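# Fold two washcloths in half and stack them

## Task

Fold each of the two washcloths once in half, then place one folded cloth neatly on top of the other.

## Robot and tools

Robot: two arms, left_arm and right_arm, each carrying a five-finger hand (left_arm a left hand, right_arm a right hand mirroring it). Their bases sit near (-0.007, +0.340, 0) m and (+0.026, -0.514, 0) m in the scene frame. Scene frame: origin at table height midway between the nominal bases, +z up, +x out over the table, left_arm on the +y side. Fixed cameras and the table use the scene frame. Each arm's reported hand pose, velocities and targets use that arm's own base frame. Offsets you send use the axes of that arm's current Hand target. If anything ends up off the table, the task fails.

Hand point: a point 0.05 m in front of the palm and 0.15 m from the wrist flange. Its +z runs along the straight fingers, +y out of the palm, +x across the palm away from the thumb on the right hand (toward the thumb on the left hand). Straight fingers extend 0.06 to 0.07 m past it, about 0.06 m behind it along -y. With the palm facing down the wrist can sit up to about 0.11 m lower than the point (0.23 m palm up) and may touch the table first. A wrist bracket on the little-finger side can also strike things.

The row: every motion command is one row of 28 numbers, each in [-1, 1], covering both arms even if one stays still. Order: left dx, dy, dz, rx, ry, rz; left thumb_turn, thumb_bend, index, middle, ring, little; left force_limit, speed; then the same fourteen for the right arm. The six pose numbers are an offset, not a pose, measured from the arm's Hand target at the start of the action or move, along that target's axes; 1.0 equals 0.6 m or 180 degrees. rx, ry, rz form a single rotation vector. All six at 0 re-requests the current Hand target. Repeating an offset moves further. Finger numbers are absolute targets: -1 open/straight, +1 closed (thumb_turn +1 puts the thumb opposite the fingers). force_limit maps -1..+1 to about 0..10 N at the fingertip (15 N for the two thumb motors); speed rises from nearly 0 at -1 to full at +0.48 and above. To leave a hand unchanged, resend the last eight hand numbers you actually sent (before any were sent, use hand_measured plus hand_force_limit and hand_speed). For a gentle grip close at speed -0.94 or lower. Thumb-opposed grasps fit objects about 0.035 to 0.065 m thick. To squeeze harder, raise force_limit and send a more-closed target; to loosen, send a target more open than hand_measured.

Tools:
- execute_actions(actions, cameras): actions is a list of actions; each action is a table of up to 15 rows, one per 1/30 s step, the last row held if shorter. Every row counts from the action's start pose. An empty list returns camera images.
- move(target, speed, blend, stop_force, zero, blocking, cameras): straight-line path for each hand point. target is one 28-number row or a list of up to 15 rows, all offsets from the same starting Hand targets. speed in m/s, 0.002 to 3.6, default 0.25 (turn rate up to twice that in rad/s). blend in m rounds corners in a list. stop_force in N, 3 to 120, ends an arm's path when its wrist sensor feels that push; leave it out when lifting off something you press on, and do not rely on it while the hand rotates. zero (default true) rezeros the sensor before the move. blocking=false returns early, but not with stop_force. Paths do not avoid obstacles; run around an arm's own base, not near it. Moves last at least 0.5 s and cap at 10 s.
- wait(seconds 0 to 10), stop() to brake a running move, zoom_image(camera, region [x0,y0,x1,y1] in pixels, at most 504 square), show_instructions() for the reference pages, zero_wrist_force(arm), finished_scene(scene=1).
Cameras: cam_head_left, cam_head_right, cam_high, cam_low, cam_left_wrist, cam_right_wrist, all 672x504.

Results: end_effector_position (m), quat_wxyz and velocities in the base frame; Hand target (the commanded pose after clipping, the base for the next offsets); joint positions and torques; hand_measured, hand_stopped_by (moving, target, force, stalled, fault) and hand_load_n, in hand-number order; Wrist force/torque in the hand's axes plus a peak line. A lost grip shows as hand_load_n near 0. A move adds a line such as done, off_target, moving, held or fault, plus limits (paced = pose clipped, held = steps withheld). done means within 3 mm and 2 degrees; it says nothing about contact. Orientation commands are clipped to 32 degrees from the measured one per step; the hand often settles short of its target, so send the remaining distance.

Avoid: 150 N (about) on any part of an arm or a joint torque at its limit (wrist joints 24.9 N m, others 133) causes a 10 s fault stop; arms are stiff, so aiming even slightly past a firm contact is risky, and fast contact hits harder. Never let the arms or hands press on each other, and do not hit fixed or heavy objects. Do not drop or release cloths while they move. Long stretching or pushing heats motors; 85 °C brakes the arm for 30 to 60 s. Finish only when both cloths stay folded and stacked without the robot.

Each tool is called after ">>>" as name(argument=value, ...), one argument or row to a line, values as JSON.

Reference images:

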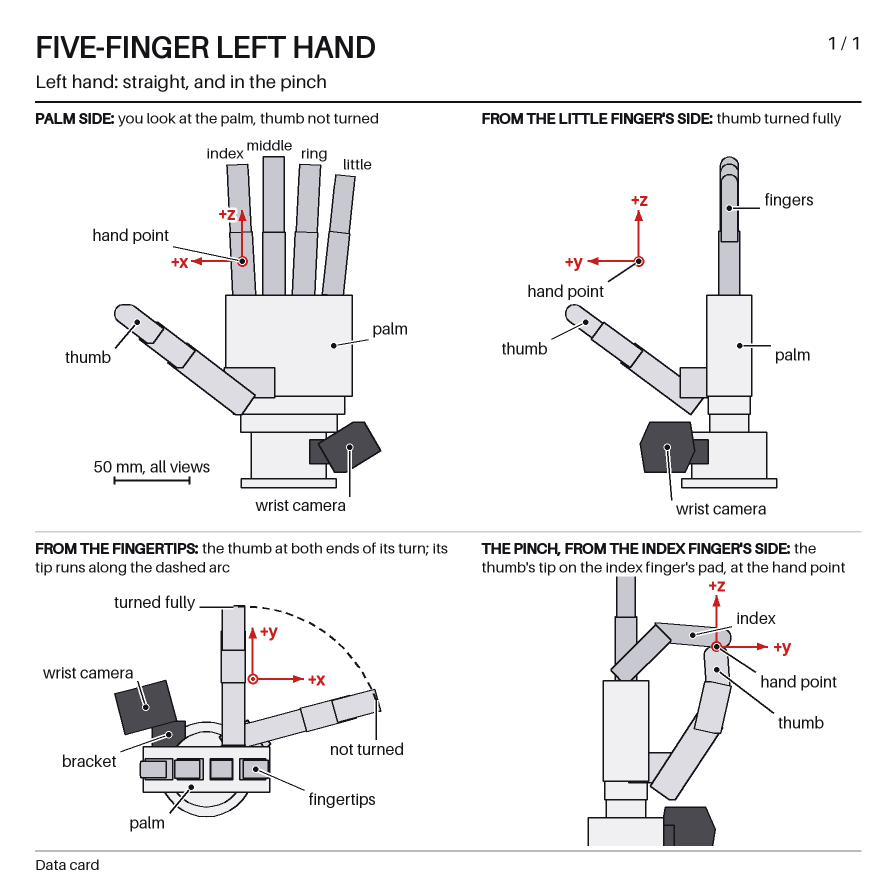

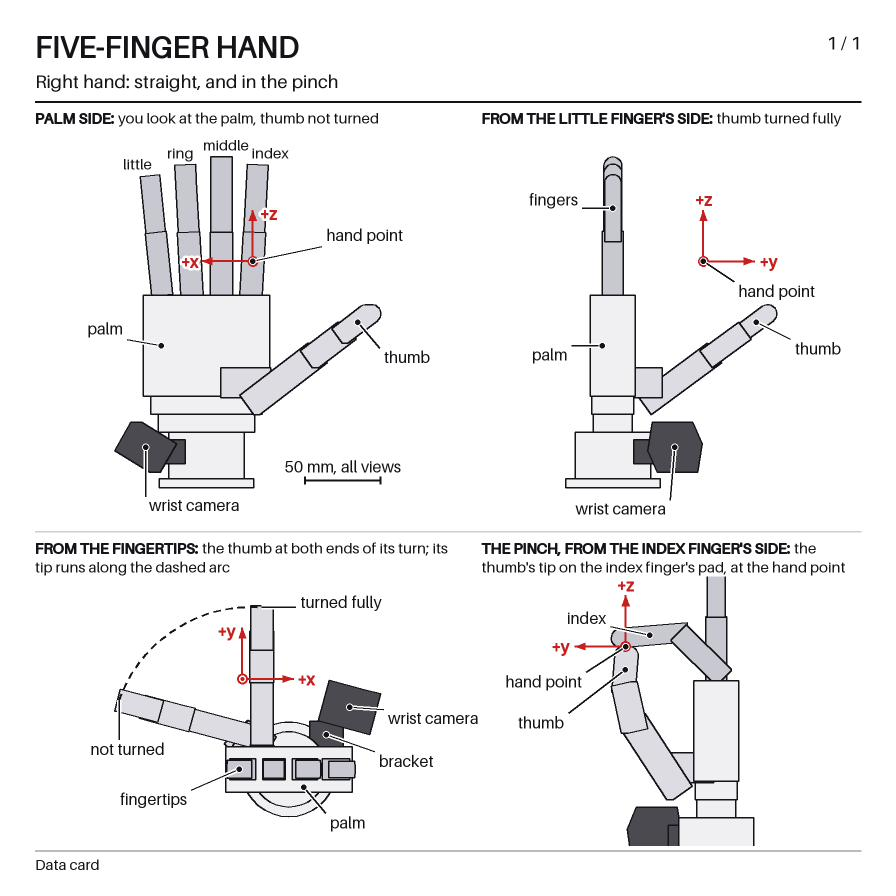

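## Session

>>> execute_actions(
  actions=[],
)

Scene clock: 0.00 s.
left_arm: end_effector_position=(+0.1856, +0.0394, +0.2558) hand_measured=(-1.000, -1.000, -1.000, -1.000, -1.000, -1.000) hand_load_n=(+0.5, +0.0, +0.0, +0.0, +0.0, +0.0) hand_stopped_by=(target, target, target, target, target, target) hand_force_limit=0.00 hand_speed=-0.80 end_effector_quat_wxyz=(-0.047, +0.095, +0.991, +0.079) | right_arm: end_effector_position=(+0.5124, +0.5644, +0.3784) hand_measured=(-1.000, -1.000, -1.000, -1.000, -1.000, -1.000) hand_load_n=(+0.0, +0.0, +0.0, +0.0, +0.0, +0.0) hand_stopped_by=(target, target, target, target, target, target) hand_force_limit=0.00 hand_speed=-0.80 end_effector_quat_wxyz=(-0.006, +0.052, +0.937, +0.345)
Joint positions: left_arm=[3.464 -1.355 -2.019 1.782 -1.754 -1.06] | right_arm=[0.427 -0.825 0.586 1.446 0.954 -0.917]
Joint velocities: within noise
Joint torques (N m): no reading
Motor temperatures (°C): left_arm=[29 26 30 40 48 30] | right_arm=[41 44 42 29 35 40]
Wrist force (N): no reading
Wrist torque (N m): no reading
Wrist force, peak (N): no reading
Hand target: left_arm +0.1856, +0.0394, +0.2558; -0.047, +0.095, +0.991, +0.079 | right_arm +0.5124, +0.5644, +0.3784; -0.006, +0.052, +0.937, +0.345

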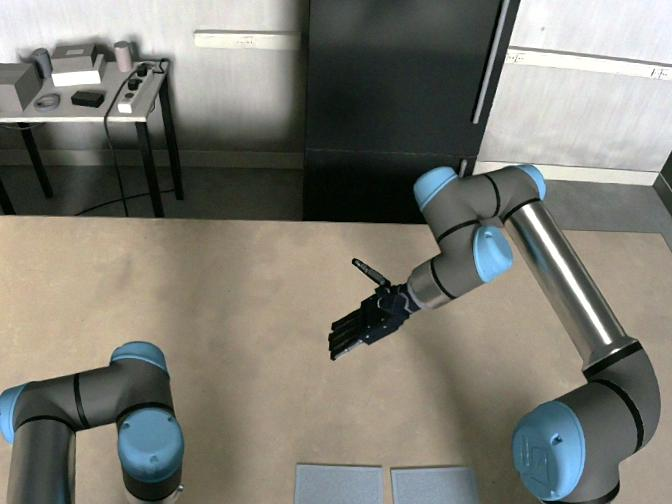

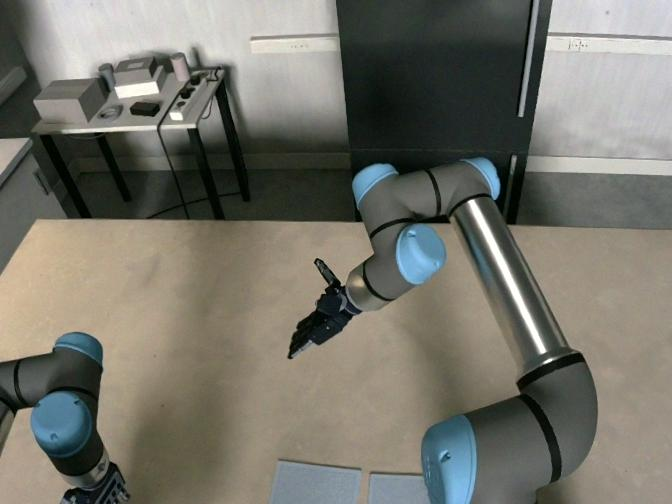

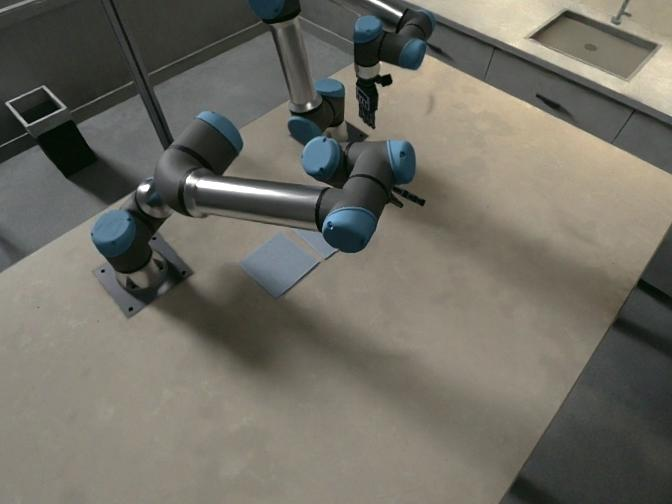

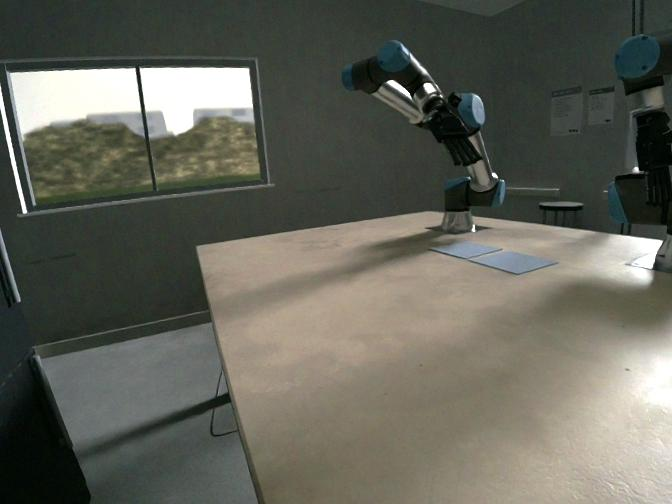

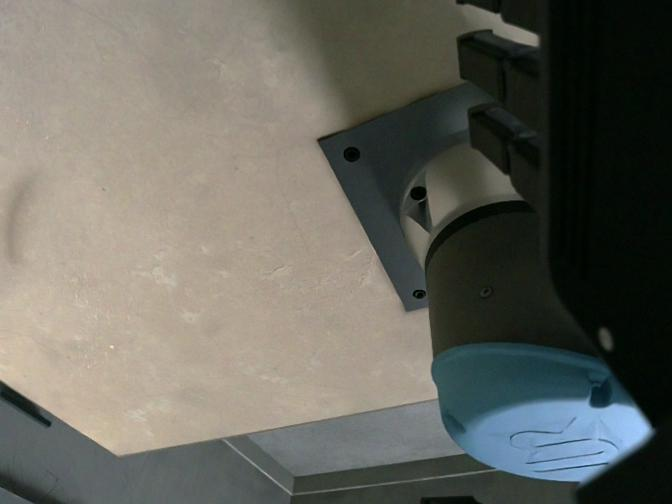

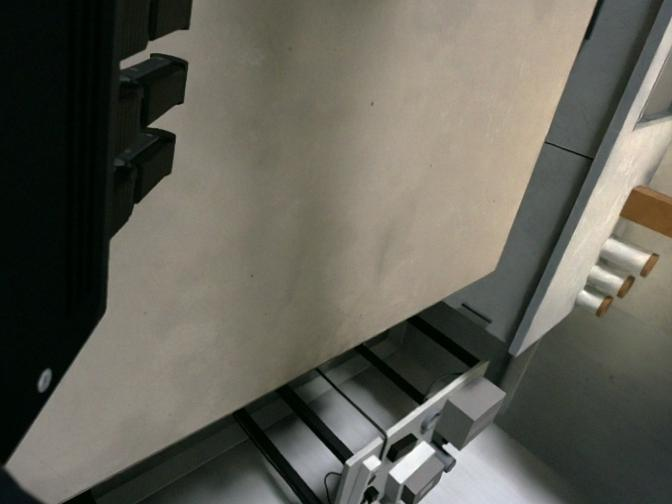

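>>> zoom_image(
  camera="cam_high",
  region=[200, 180, 400, 330],
)

>>> zoom_image(
  camera="cam_low",
  region=[400, 180, 672, 300],
)

>>> zoom_image(
  camera="cam_head_left",
  region=[240, 400, 520, 504],
)

Scaled by 2.520 from the camera's 672x504 image, which has a finer 960x720 frame.

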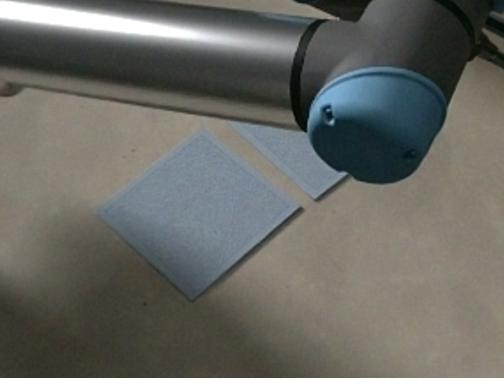

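Scaled by 1.853 from the camera's 672x504 image, which has a finer 960x720 frame.

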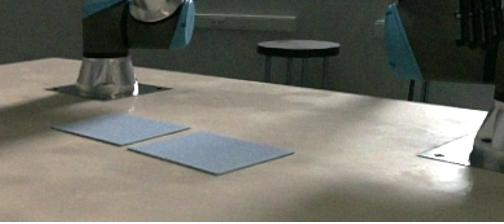

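Scaled by 1.800 from the camera's 672x504 image, which has a finer 960x720 frame.

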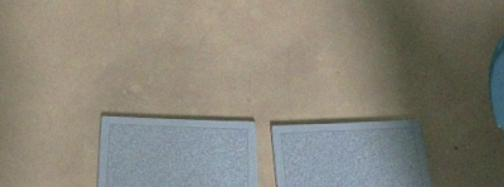

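>>> move(
  target=[-0.3007,-0.0795,-0.1198,0.2248,-0.1807,-0.5461,-1,-1,-1,-1,-1,-1,0,-0.8,0.2592,-0.5833,-0.307,0.3439,-0.0107,-0.5684,-1,-1,-1,-1,-1,-1,0,-0.8],
  speed=0.3,
  cameras=["all"],
)

Scene clock: 253.40 s.
left_arm: end_effector_position=(+0.3582, -0.0512, +0.3000) hand_measured=(-1.000, -1.000, -1.000, -1.000, -1.000, -1.000) hand_load_n=(+0.0, +0.0, +0.0, +0.0, +0.0, +0.0) hand_stopped_by=(target, target, target, target, target, target) hand_force_limit=0.00 hand_speed=-0.80 end_effector_quat_wxyz=(-0.242, +0.664, -0.664, +0.242) | right_arm: end_effector_position=(+0.3180, +0.1948, +0.3003) hand_measured=(-1.000, -1.000, -1.000, -1.000, -1.000, -1.000) hand_load_n=(+0.0, +0.0, +0.0, +0.0, +0.0, +0.0) hand_stopped_by=(target, target, target, target, target, target) hand_force_limit=0.00 hand_speed=-0.80 end_effector_quat_wxyz=(-0.242, +0.665, -0.664, +0.242)
Joint positions: left_arm=[3.634 -1.316 -1.785 2.168 -1.262 -2.751] | right_arm=[0.144 -1.786 1.743 0.92 1.664 -3.032]
Joint torques (N m): left_arm=[-9.1 20.66 26.43 0.13 -1.5 -1.88] | right_arm=[-5.96 -19.77 -11.78 -1.72 -1.38 -1.42]
Wrist force (N): left_arm=[1.4 0.4 -1.5] | right_arm=[0.7 1.1 0.5]
Wrist torque (N m): left_arm=[0.11 -0.31 0.05] | right_arm=[0.17 -0.15 0.15]
Wrist force, peak (N): left_arm=[1.5 0.5 -1.8] | right_arm=[1.1 1.8 0.6]
Hand target: left_arm +0.3582, -0.0512, +0.3000; -0.242, +0.664, -0.664, +0.242 | right_arm +0.3179, +0.1947, +0.3003; -0.242, +0.665, -0.664, +0.242
Off the commanded pose: left_arm 0.000 m, 0 deg | right_arm 0.000 m, 0 deg.
move: done

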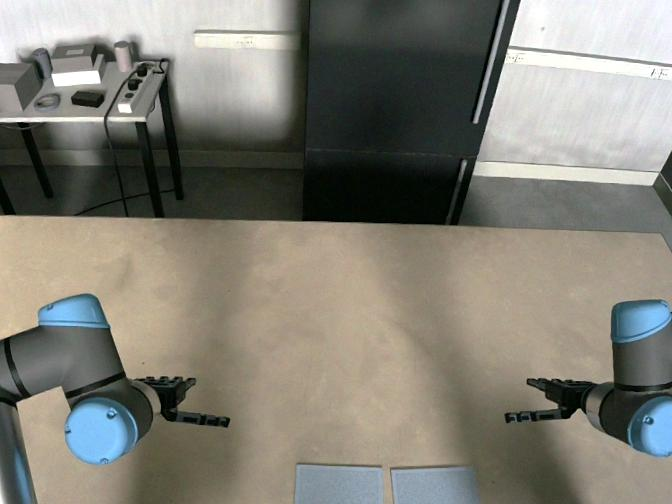

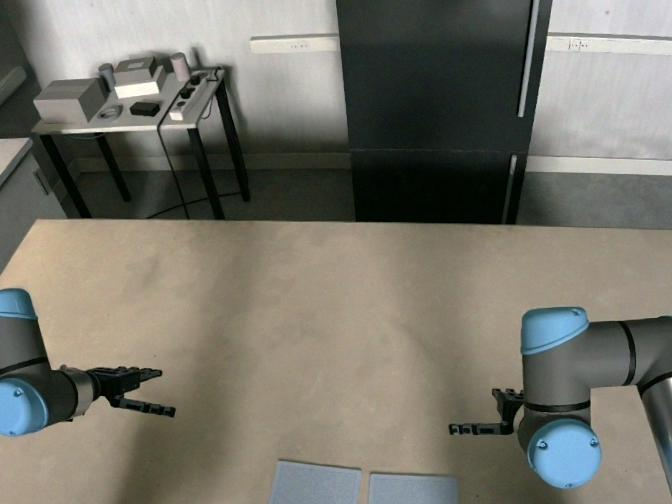

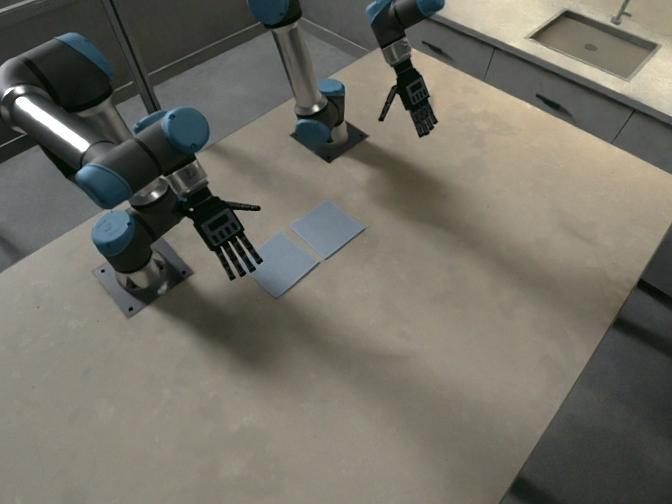

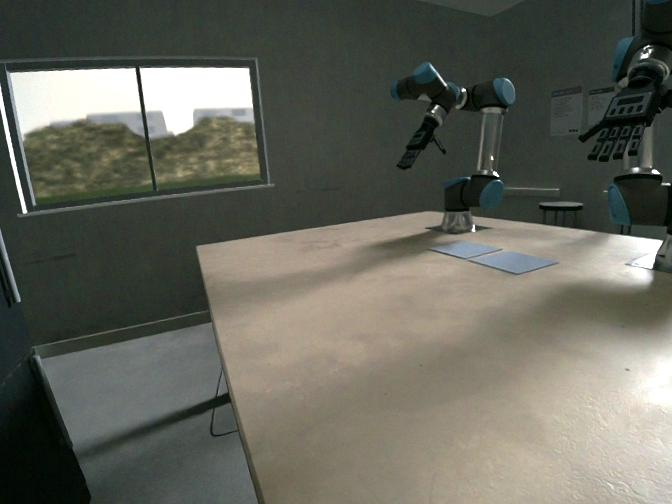

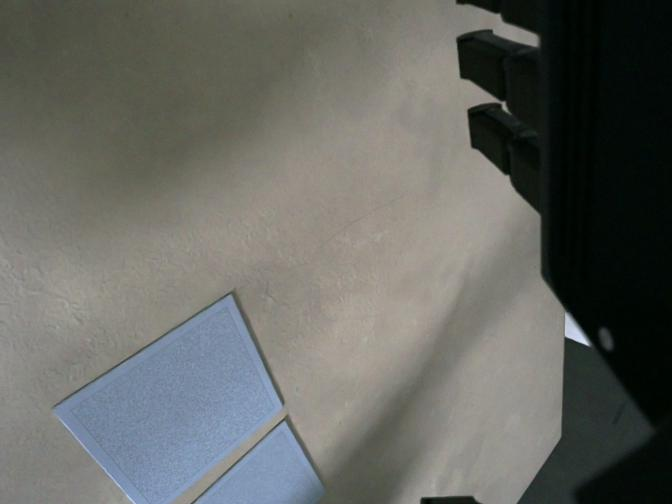

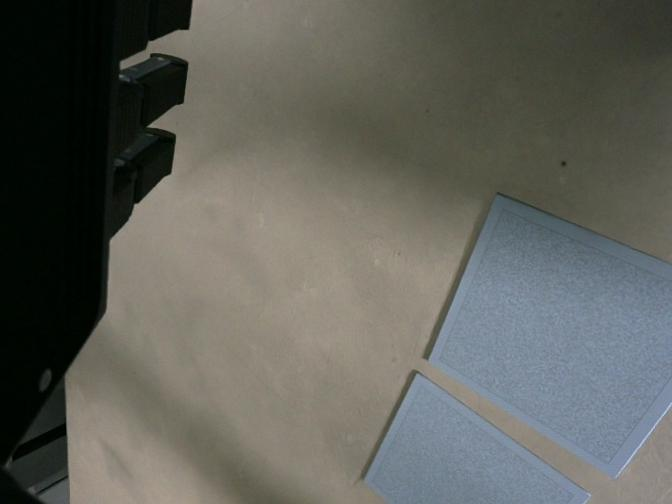

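>>> move(
  target=[0,0,0,0,0,0,1,-1,0,0,1,1,0,0,0,0,0,0,0,0,1,-1,0,0,1,1,0,0],
  speed=0.3,
  cameras=["cam_head_right","cam_high","cam_left_wrist","cam_right_wrist"],
)

Scene clock: 304.47 s.
left_arm: end_effector_position=(+0.3583, -0.0512, +0.3000) hand_measured=(+1.000, -1.000, +0.000, +0.000, +1.000, +1.000) hand_load_n=(+0.0, +0.0, +0.0, -0.5, +0.0, +0.0) hand_stopped_by=(target, target, target, target, target, target) hand_force_limit=0.00 hand_speed=0.00 end_effector_quat_wxyz=(-0.242, +0.664, -0.664, +0.242) | right_arm: end_effector_position=(+0.3179, +0.1947, +0.3003) hand_measured=(+1.000, -1.000, +0.000, +0.000, +1.000, +1.000) hand_load_n=(+0.0, +0.0, +0.0, +0.0, +0.0, +0.5) hand_stopped_by=(target, target, target, target, target, target) hand_force_limit=0.00 hand_speed=0.00 end_effector_quat_wxyz=(-0.242, +0.665, -0.664, +0.242)
Joint positions: left_arm=[3.634 -1.316 -1.785 2.168 -1.263 -2.752] | right_arm=[0.144 -1.786 1.743 0.92 1.663 -3.033]
Joint torques (N m): left_arm=[-7.32 18.16 18.75 -2.26 -1.19 -1.95] | right_arm=[-5.46 -18.14 -18.54 2.58 -1.2 -1.23]
Wrist force (N): left_arm=[1.4 0.3 -1.5] | right_arm=[0.7 1.1 0.8]
Wrist torque (N m): left_arm=[0.12 -0.30 0.05] | right_arm=[0.19 -0.16 0.16]
Wrist force, peak (N): left_arm=[1.6 0.5 -1.9] | right_arm=[0.9 1.3 0.7]
Hand target: left_arm +0.3582, -0.0512, +0.3000; -0.242, +0.664, -0.664, +0.242 | right_arm +0.3179, +0.1947, +0.3003; -0.242, +0.665, -0.664, +0.242
Off the commanded pose: left_arm 0.000 m, 0 deg | right_arm 0.000 m, 0 deg.
move: done
Images, in order (width x height): cam_head_right 672x504, cam_high 672x504, cam_left_wrist 672x504, cam_right_wrist 672x504.

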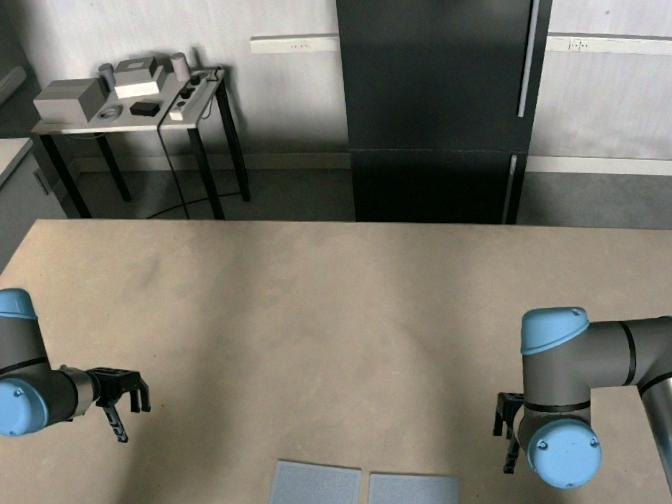

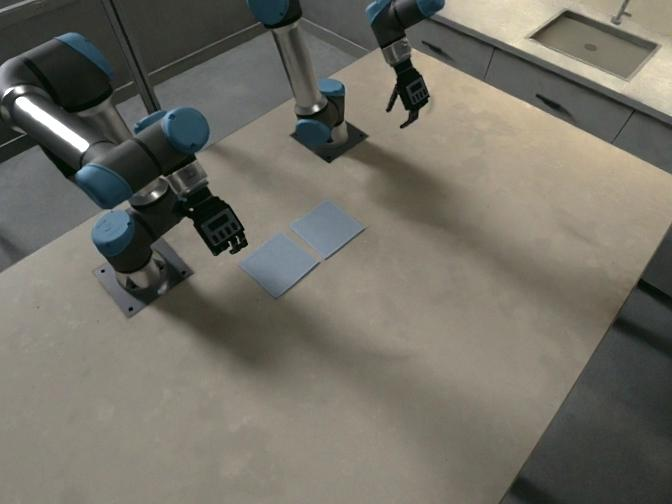

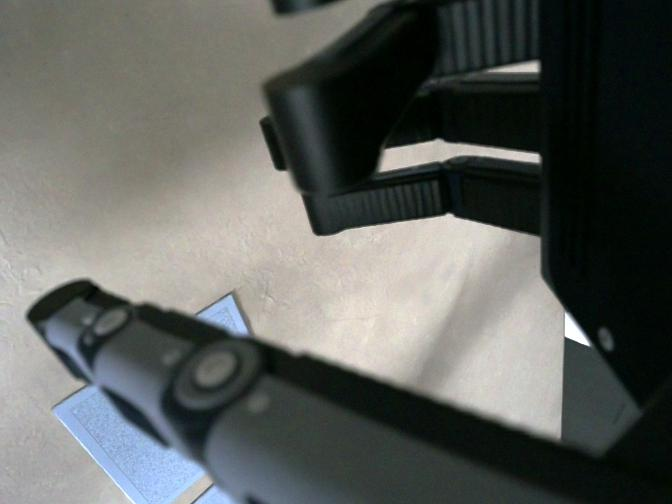

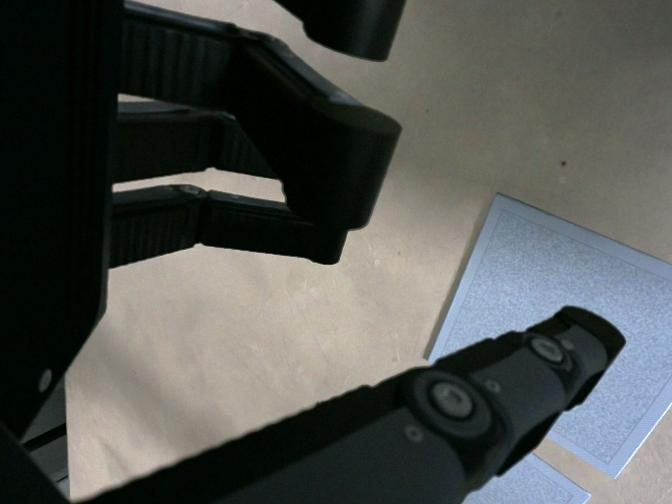

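>>> move(
  target=[0.3393,0.0542,0.2592,0.0219,0.3328,0.3631,1,-1,0.36,0.36,1,1,0,0,-0.4795,0.0735,0.2437,0.0215,-0.3452,-0.3767,1,-1,0.36,0.36,1,1,0,0],
  speed=0.3,
  cameras=["all"],
)

Scene clock: 642.20 s.
left_arm: end_effector_position=(+0.4335, -0.2546, +0.1599) hand_measured=(+1.000, -1.000, +0.360, +0.360, +1.000, +1.000) hand_load_n=(+0.0, +0.0, +0.0, +0.0, +0.0, +0.0) hand_stopped_by=(target, target, target, target, target, target) hand_force_limit=0.00 hand_speed=0.00 end_effector_quat_wxyz=(+0.005, -0.011, +0.924, -0.382) | right_arm: end_effector_position=(+0.3779, +0.4823, +0.1596) hand_measured=(+1.000, -1.000, +0.360, +0.360, +1.000, +1.000) hand_load_n=(+0.0, +0.0, +0.0, +0.5, +0.0, +0.0) hand_stopped_by=(target, target, target, target, target, target) hand_force_limit=0.00 hand_speed=0.00 end_effector_quat_wxyz=(-0.382, +0.924, +0.016, -0.006)
Joint positions: left_arm=[3.171 -2.057 -1.503 1.984 -0.786 -1.564] | right_arm=[0.453 -0.979 1.232 0.932 0.869 -4.152]
Joint torques (N m): left_arm=[-7.62 23.85 25.13 -3.94 2.61 1.98] | right_arm=[6.17 -35.84 -25.54 4.23 -2.8 -1.42]
Wrist force (N): left_arm=[1.7 0.0 -1.5] | right_arm=[1.0 1.1 0.8]
Wrist torque (N m): left_arm=[0.06 -0.41 -0.03] | right_arm=[0.17 -0.20 0.16]
Wrist force, peak (N): left_arm=[1.7 -0.1 -2.2] | right_arm=[1.3 1.9 0.3]
Hand target: left_arm +0.4335, -0.2547, +0.1598; +0.005, -0.011, +0.924, -0.382 | right_arm +0.3779, +0.4823, +0.1596; -0.382, +0.924, +0.016, -0.006
Off the commanded pose: left_arm 0.000 m, 0 deg | right_arm 0.000 m, 0 deg.
move: done

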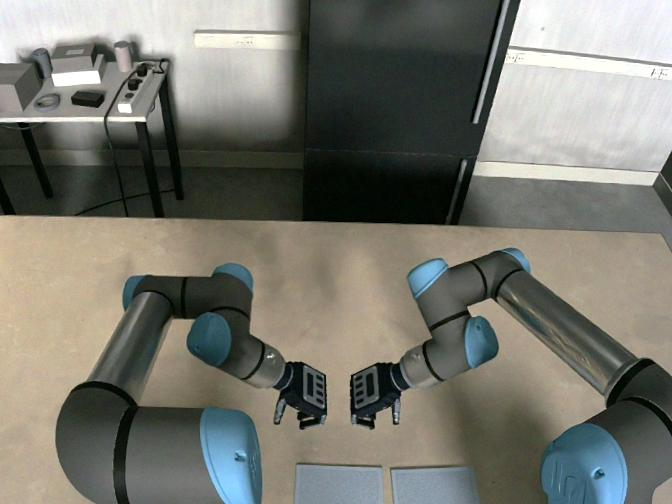

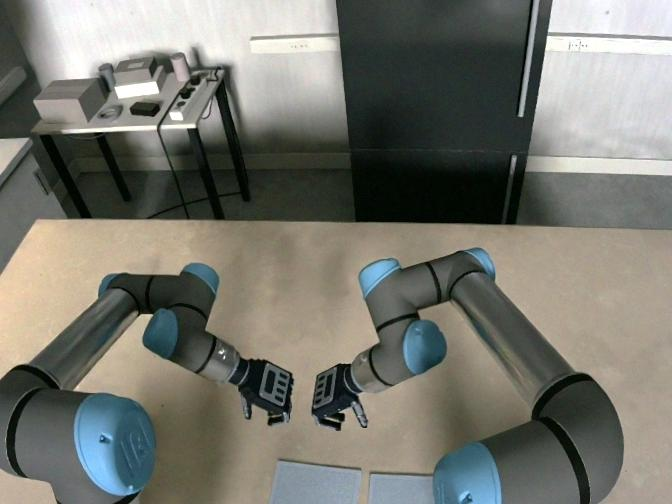

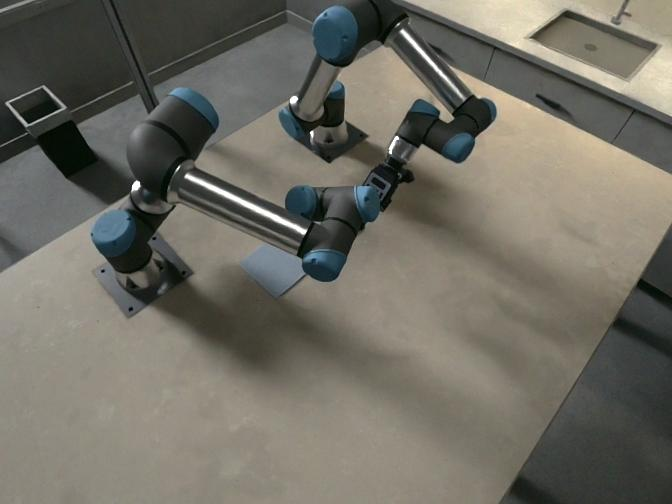

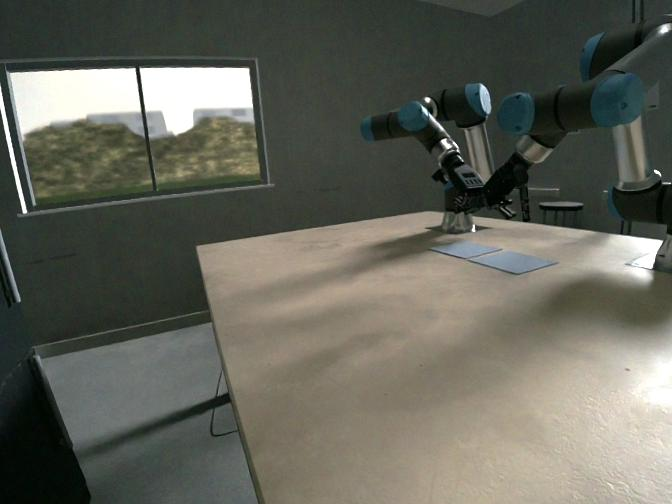

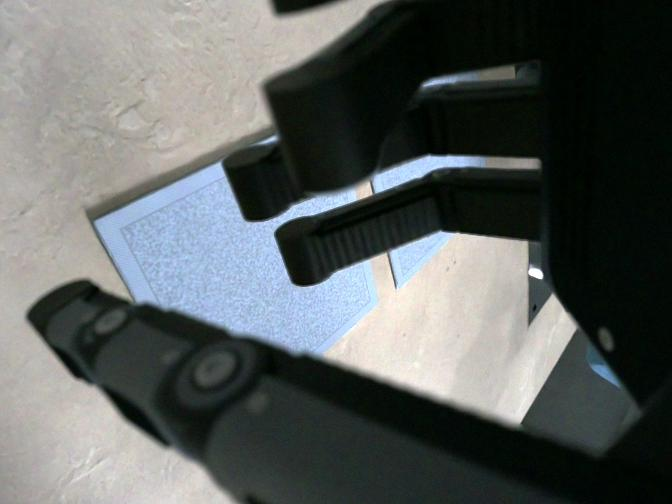

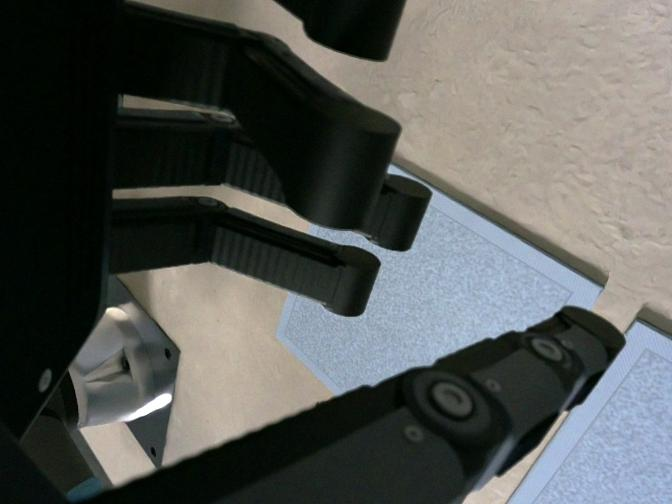

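>>> move(
  target=[0.0333,0.0825,0.0825,0,0,0,1,-1,0.36,0.36,1,1,0,0,-0.0333,0.0825,0.0825,0,0,0,1,-1,0.36,0.36,1,1,0,0],
  speed=0.2,
  cameras=["cam_head_left","cam_head_right","cam_left_wrist","cam_right_wrist"],
)

Scene clock: 687.30 s.
left_arm: end_effector_position=(+0.4136, -0.2551, +0.0899) hand_measured=(+1.000, -1.000, +0.360, +0.360, +1.000, +1.000) hand_load_n=(+0.0, +0.0, +0.0, +0.0, +0.0, +0.0) hand_stopped_by=(target, target, target, target, target, target) hand_force_limit=0.00 hand_speed=0.00 end_effector_quat_wxyz=(+0.005, -0.011, +0.924, -0.382) | right_arm: end_effector_position=(+0.3580, +0.4815, +0.0897) hand_measured=(+1.000, -1.000, +0.360, +0.360, +1.000, +1.000) hand_load_n=(+0.0, +0.0, +0.0, +0.0, +0.0, +0.0) hand_stopped_by=(target, target, target, target, target, target) hand_force_limit=0.00 hand_speed=0.00 end_effector_quat_wxyz=(-0.382, +0.924, +0.016, -0.007)
Joint positions: left_arm=[3.171 -2.096 -1.645 2.165 -0.786 -1.563] | right_arm=[0.469 -0.96 1.389 0.746 0.875 -4.133]
Joint torques (N m): left_arm=[8.76 23 9.21 -1.23 2.82 -1.8] | right_arm=[6.11 -35.7 -8.76 -0.78 0.97 1.21]
Wrist force (N): left_arm=[1.8 -0.1 -1.9] | right_arm=[1.6 1.4 0.3]
Wrist torque (N m): left_arm=[0.06 -0.44 0.13] | right_arm=[0.21 -0.24 0.08]
Wrist force, peak (N): left_arm=[1.7 -0.4 -2.2] | right_arm=[1.5 2.2 0.6]
Hand target: left_arm +0.4135, -0.2551, +0.0898; +0.005, -0.011, +0.924, -0.382 | right_arm +0.3580, +0.4815, +0.0896; -0.382, +0.924, +0.016, -0.006
Off the commanded pose: left_arm 0.000 m, 0 deg | right_arm 0.000 m, 0 deg.
move: done
Images, in order (width x height): cam_head_left 672x504, cam_head_right 672x504, cam_left_wrist 672x504, cam_right_wrist 672x504.

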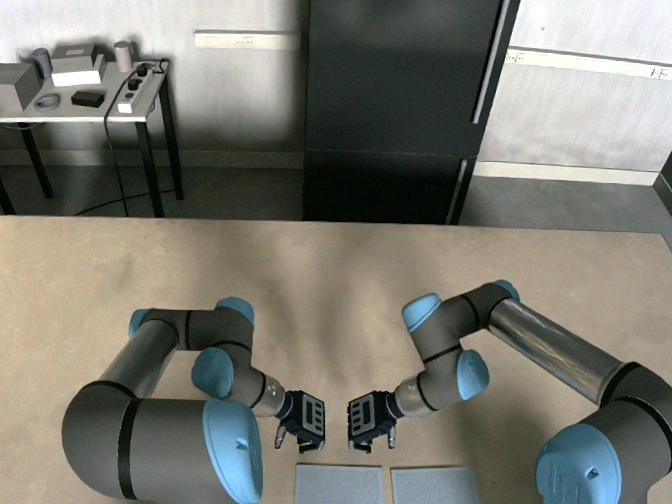

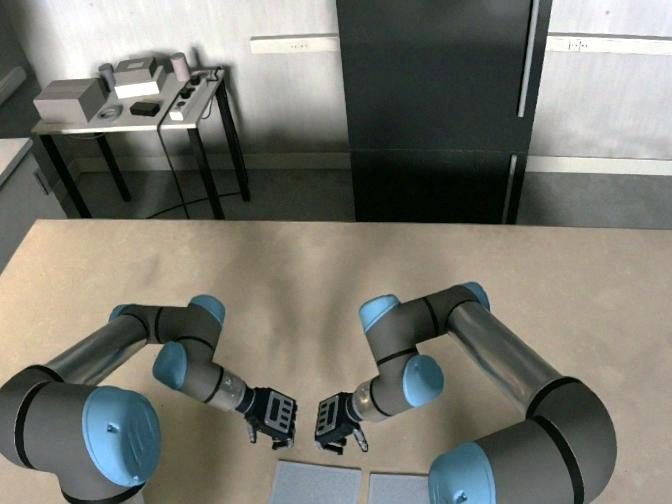

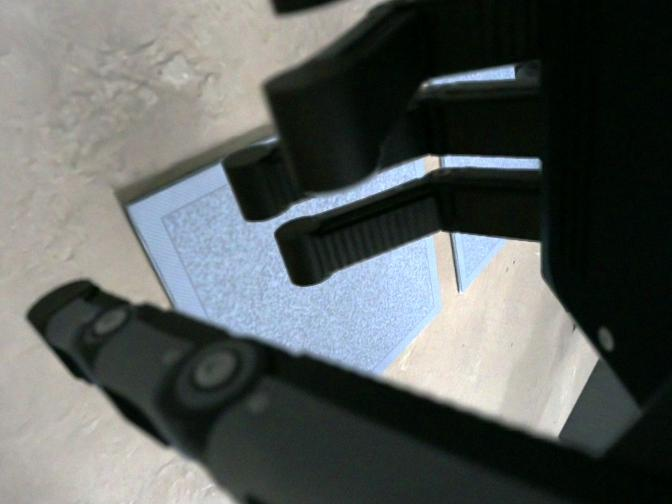

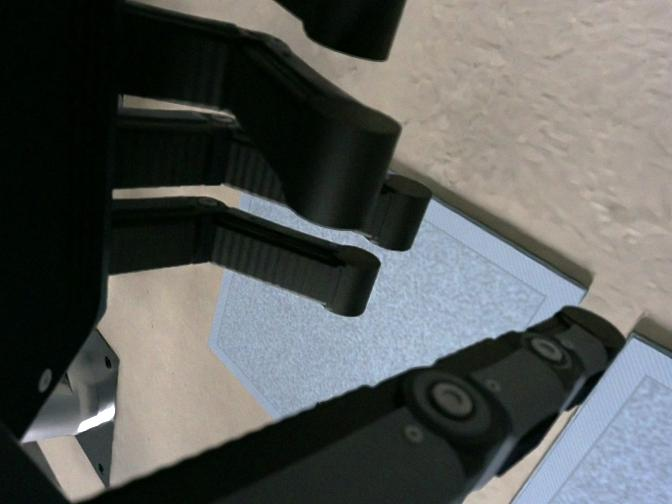

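>>> move(
  target=[0.045,0.0153,0.1025,0,0,0,1,-0.84,0.36,0.36,1,1,0,0,-0.045,0.0377,0.0801,0,0,0,1,-0.84,0.36,0.36,1,1,0,0],
  speed=0.15,
  cameras=["cam_head_left","cam_head_right","cam_left_wrist","cam_right_wrist"],
)

Scene clock: 802.07 s.
left_arm: end_effector_position=(+0.3983, -0.2757, +0.0625) hand_measured=(+1.000, -0.840, +0.360, +0.360, +1.000, +1.000) hand_load_n=(+0.0, +0.0, +0.0, +0.0, +0.0, +0.0) hand_stopped_by=(target, target, target, target, target, target) hand_force_limit=0.00 hand_speed=0.00 end_effector_quat_wxyz=(+0.003, -0.011, +0.924, -0.383) | right_arm: end_effector_position=(+0.3459, +0.4885, +0.0684) hand_measured=(+1.000, -0.840, +0.360, +0.360, +1.000, +1.000) hand_load_n=(+0.0, +0.0, +0.0, +0.0, +0.0, +0.5) hand_stopped_by=(target, target, target, target, target, target) hand_force_limit=0.00 hand_speed=0.00 end_effector_quat_wxyz=(-0.382, +0.924, +0.016, -0.007)
Joint positions: left_arm=[3.124 -2.112 -1.691 2.27 -0.786 -1.627] | right_arm=[0.492 -0.95 1.427 0.681 0.884 -4.107]
Joint torques (N m): left_arm=[8.16 49.56 24.24 -4.03 2.66 1.66] | right_arm=[-6.45 -51.76 -21.59 4.14 -2.66 -1.36]
Motor temperatures (°C): left_arm=[28 25 29 38 44 30] | right_arm=[36 41 37 29 34 36]
Wrist force (N): left_arm=[1.3 -0.1 -1.8] | right_arm=[1.6 1.2 0.2]
Wrist torque (N m): left_arm=[0.06 -0.34 -0.07] | right_arm=[0.17 -0.20 0.24]
Wrist force, peak (N): left_arm=[1.5 -0.1 -2.6] | right_arm=[0.6 2.3 2.1]
Hand target: left_arm +0.3983, -0.2757, +0.0625; +0.003, -0.011, +0.924, -0.383 (not the last commanded pose) | right_arm +0.3459, +0.4884, +0.0685; -0.382, +0.924, +0.016, -0.007 (not the last commanded pose)
Off the commanded pose: left_arm 0.030 m, 0 deg | right_arm 0.034 m, 0 deg.
led back after a hold (right arm): the arm was led back toward your command in small steps, so it may still be short of it.
move: held (left_arm, right_arm; a check stopped the path); limits=held
pose unreachable (left arm): on one or more control steps of this call, first in action 0 (counted from 0), this arm could not follow its commanded pose, so it was not sent that pose on those steps. It may still have moved: this result reports where it is.
cause: moving toward the commanded pose would bring a part of the arm too close to another arm (a part of this arm just beyond joint 6 (wrist 3) and a part of the right arm just beyond its joint 6 (wrist 3), where that arm would come to rest).
pose unreachable (right arm): on one or more control steps of this call, first in action 0 (counted from 0), this arm could not follow its commanded pose, so it was not sent that pose on those steps. It may still have moved: this result reports where it is.
cause: moving toward the commanded pose would bring a part of the arm too close to another arm (a part of this arm just beyond joint 6 (wrist 3) and a part of the left arm just beyond its joint 6 (wrist 3), along the way the arms are being sent, or toward where that arm still pushes).
Images, in order (width x height): cam_head_left 672x504, cam_head_right 672x504, cam_left_wrist 672x504, cam_right_wrist 672x504.

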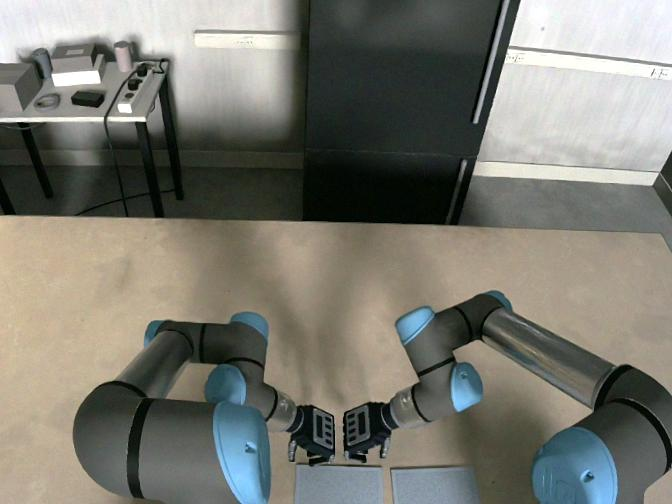

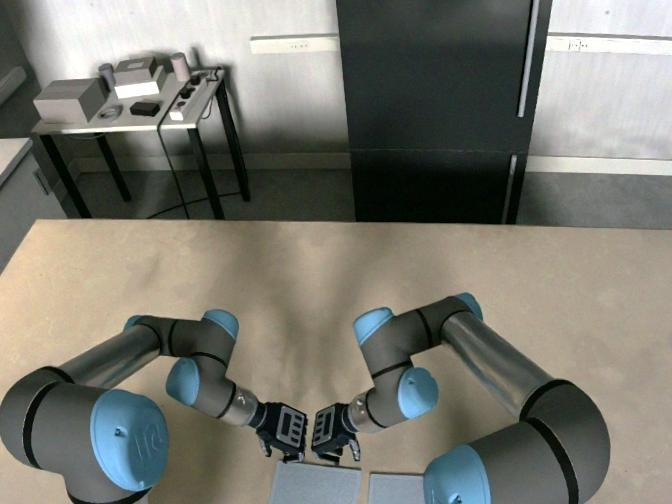

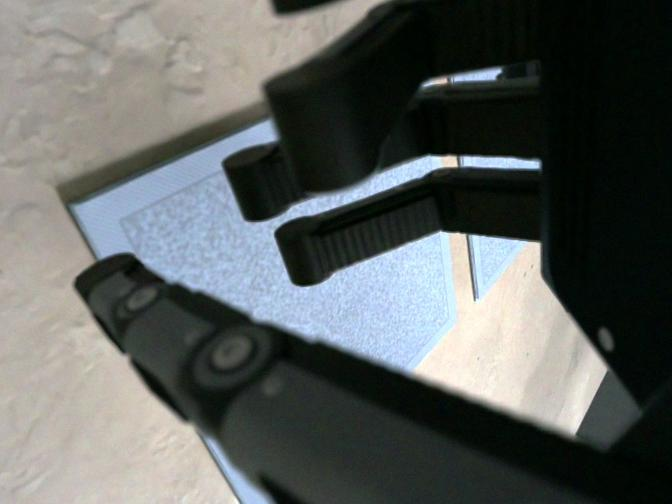

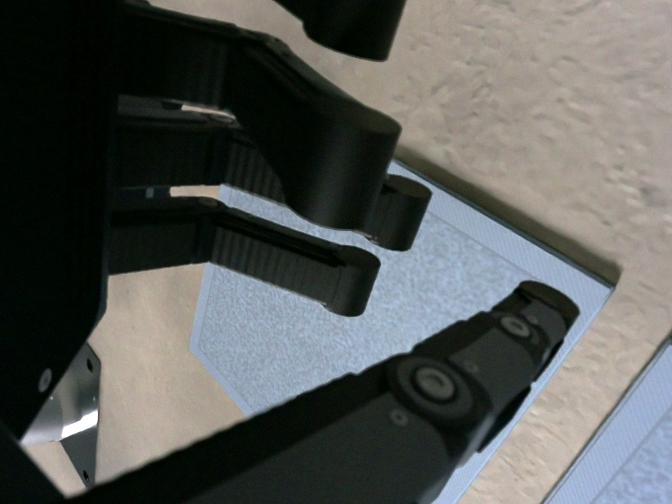

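>>> move(
  target=[0.0417,0.0245,0.0402,0.0389,0,0,1,-0.7,0.3,0.3,1,1,0,0,-0.0475,0.0438,0.0352,0.0389,0,0,1,-0.7,0.3,0.3,1,1,0,0],
  speed=0.15,
  cameras=["cam_head_left","cam_head_right","cam_left_wrist","cam_right_wrist"],
)

Scene clock: 896.57 s.
left_arm: end_effector_position=(+0.3734, -0.2829, +0.0351) hand_measured=(+1.000, -0.700, +0.300, +0.300, +1.000, +1.000) hand_load_n=(+0.0, +0.0, +0.0, +0.0, +0.0, +0.0) hand_stopped_by=(target, target, target, target, target, target) hand_force_limit=0.00 hand_speed=0.00 end_effector_quat_wxyz=(+0.004, -0.010, +0.899, -0.438) | right_arm: end_effector_position=(+0.3176, +0.4837, +0.0350) hand_measured=(+1.000, -0.700, +0.300, +0.300, +1.000, +1.000) hand_load_n=(+0.0, +0.0, +0.0, +0.0, +0.0, +0.0) hand_stopped_by=(target, target, target, target, target, target) hand_force_limit=0.00 hand_speed=0.00 end_effector_quat_wxyz=(-0.437, +0.899, +0.016, -0.008)
Joint positions: left_arm=[3.17 -2.137 -1.819 2.377 -0.663 -1.562] | right_arm=[0.462 -0.985 1.622 0.449 0.772 -4.078]
Joint torques (N m): left_arm=[7.27 20.96 6.71 -1.07 2.9 1.73] | right_arm=[-7.09 -48.8 -7.97 -0.93 -2.72 1.5]
Wrist force (N): left_arm=[1.9 -0.3 -1.2] | right_arm=[1.2 1.8 0.7]
Wrist torque (N m): left_arm=[-0.05 -0.41 -0.02] | right_arm=[0.28 -0.18 0.07]
Wrist force, peak (N): left_arm=[2.3 0.2 -1.5] | right_arm=[2.0 1.5 -0.1]
Hand target: left_arm +0.3734, -0.2829, +0.0351; +0.004, -0.010, +0.899, -0.438 | right_arm +0.3176, +0.4837, +0.0350; -0.437, +0.899, +0.016, -0.008
Off the commanded pose: left_arm 0.000 m, 0 deg | right_arm 0.000 m, 0 deg.
move: done
Images, in order (width x height): cam_head_left 672x504, cam_head_right 672x504, cam_left_wrist 672x504, cam_right_wrist 672x504.

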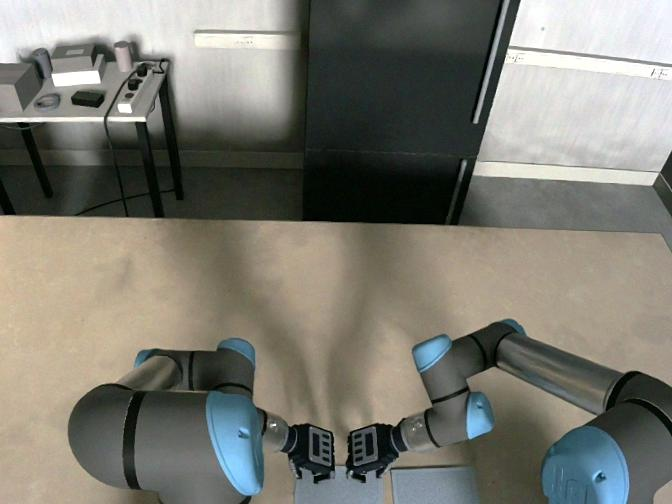

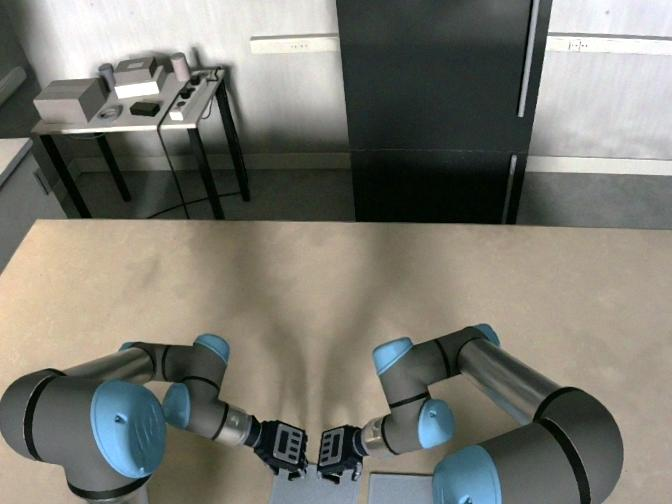

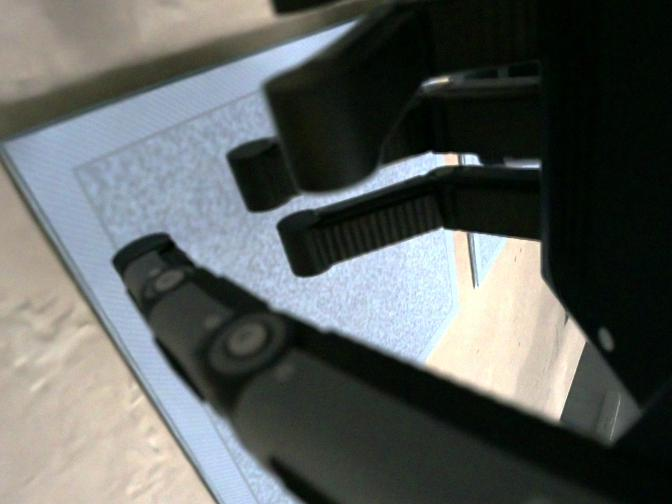

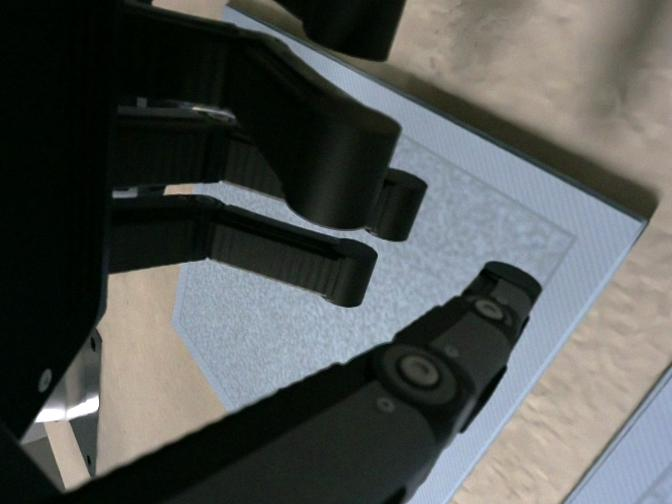

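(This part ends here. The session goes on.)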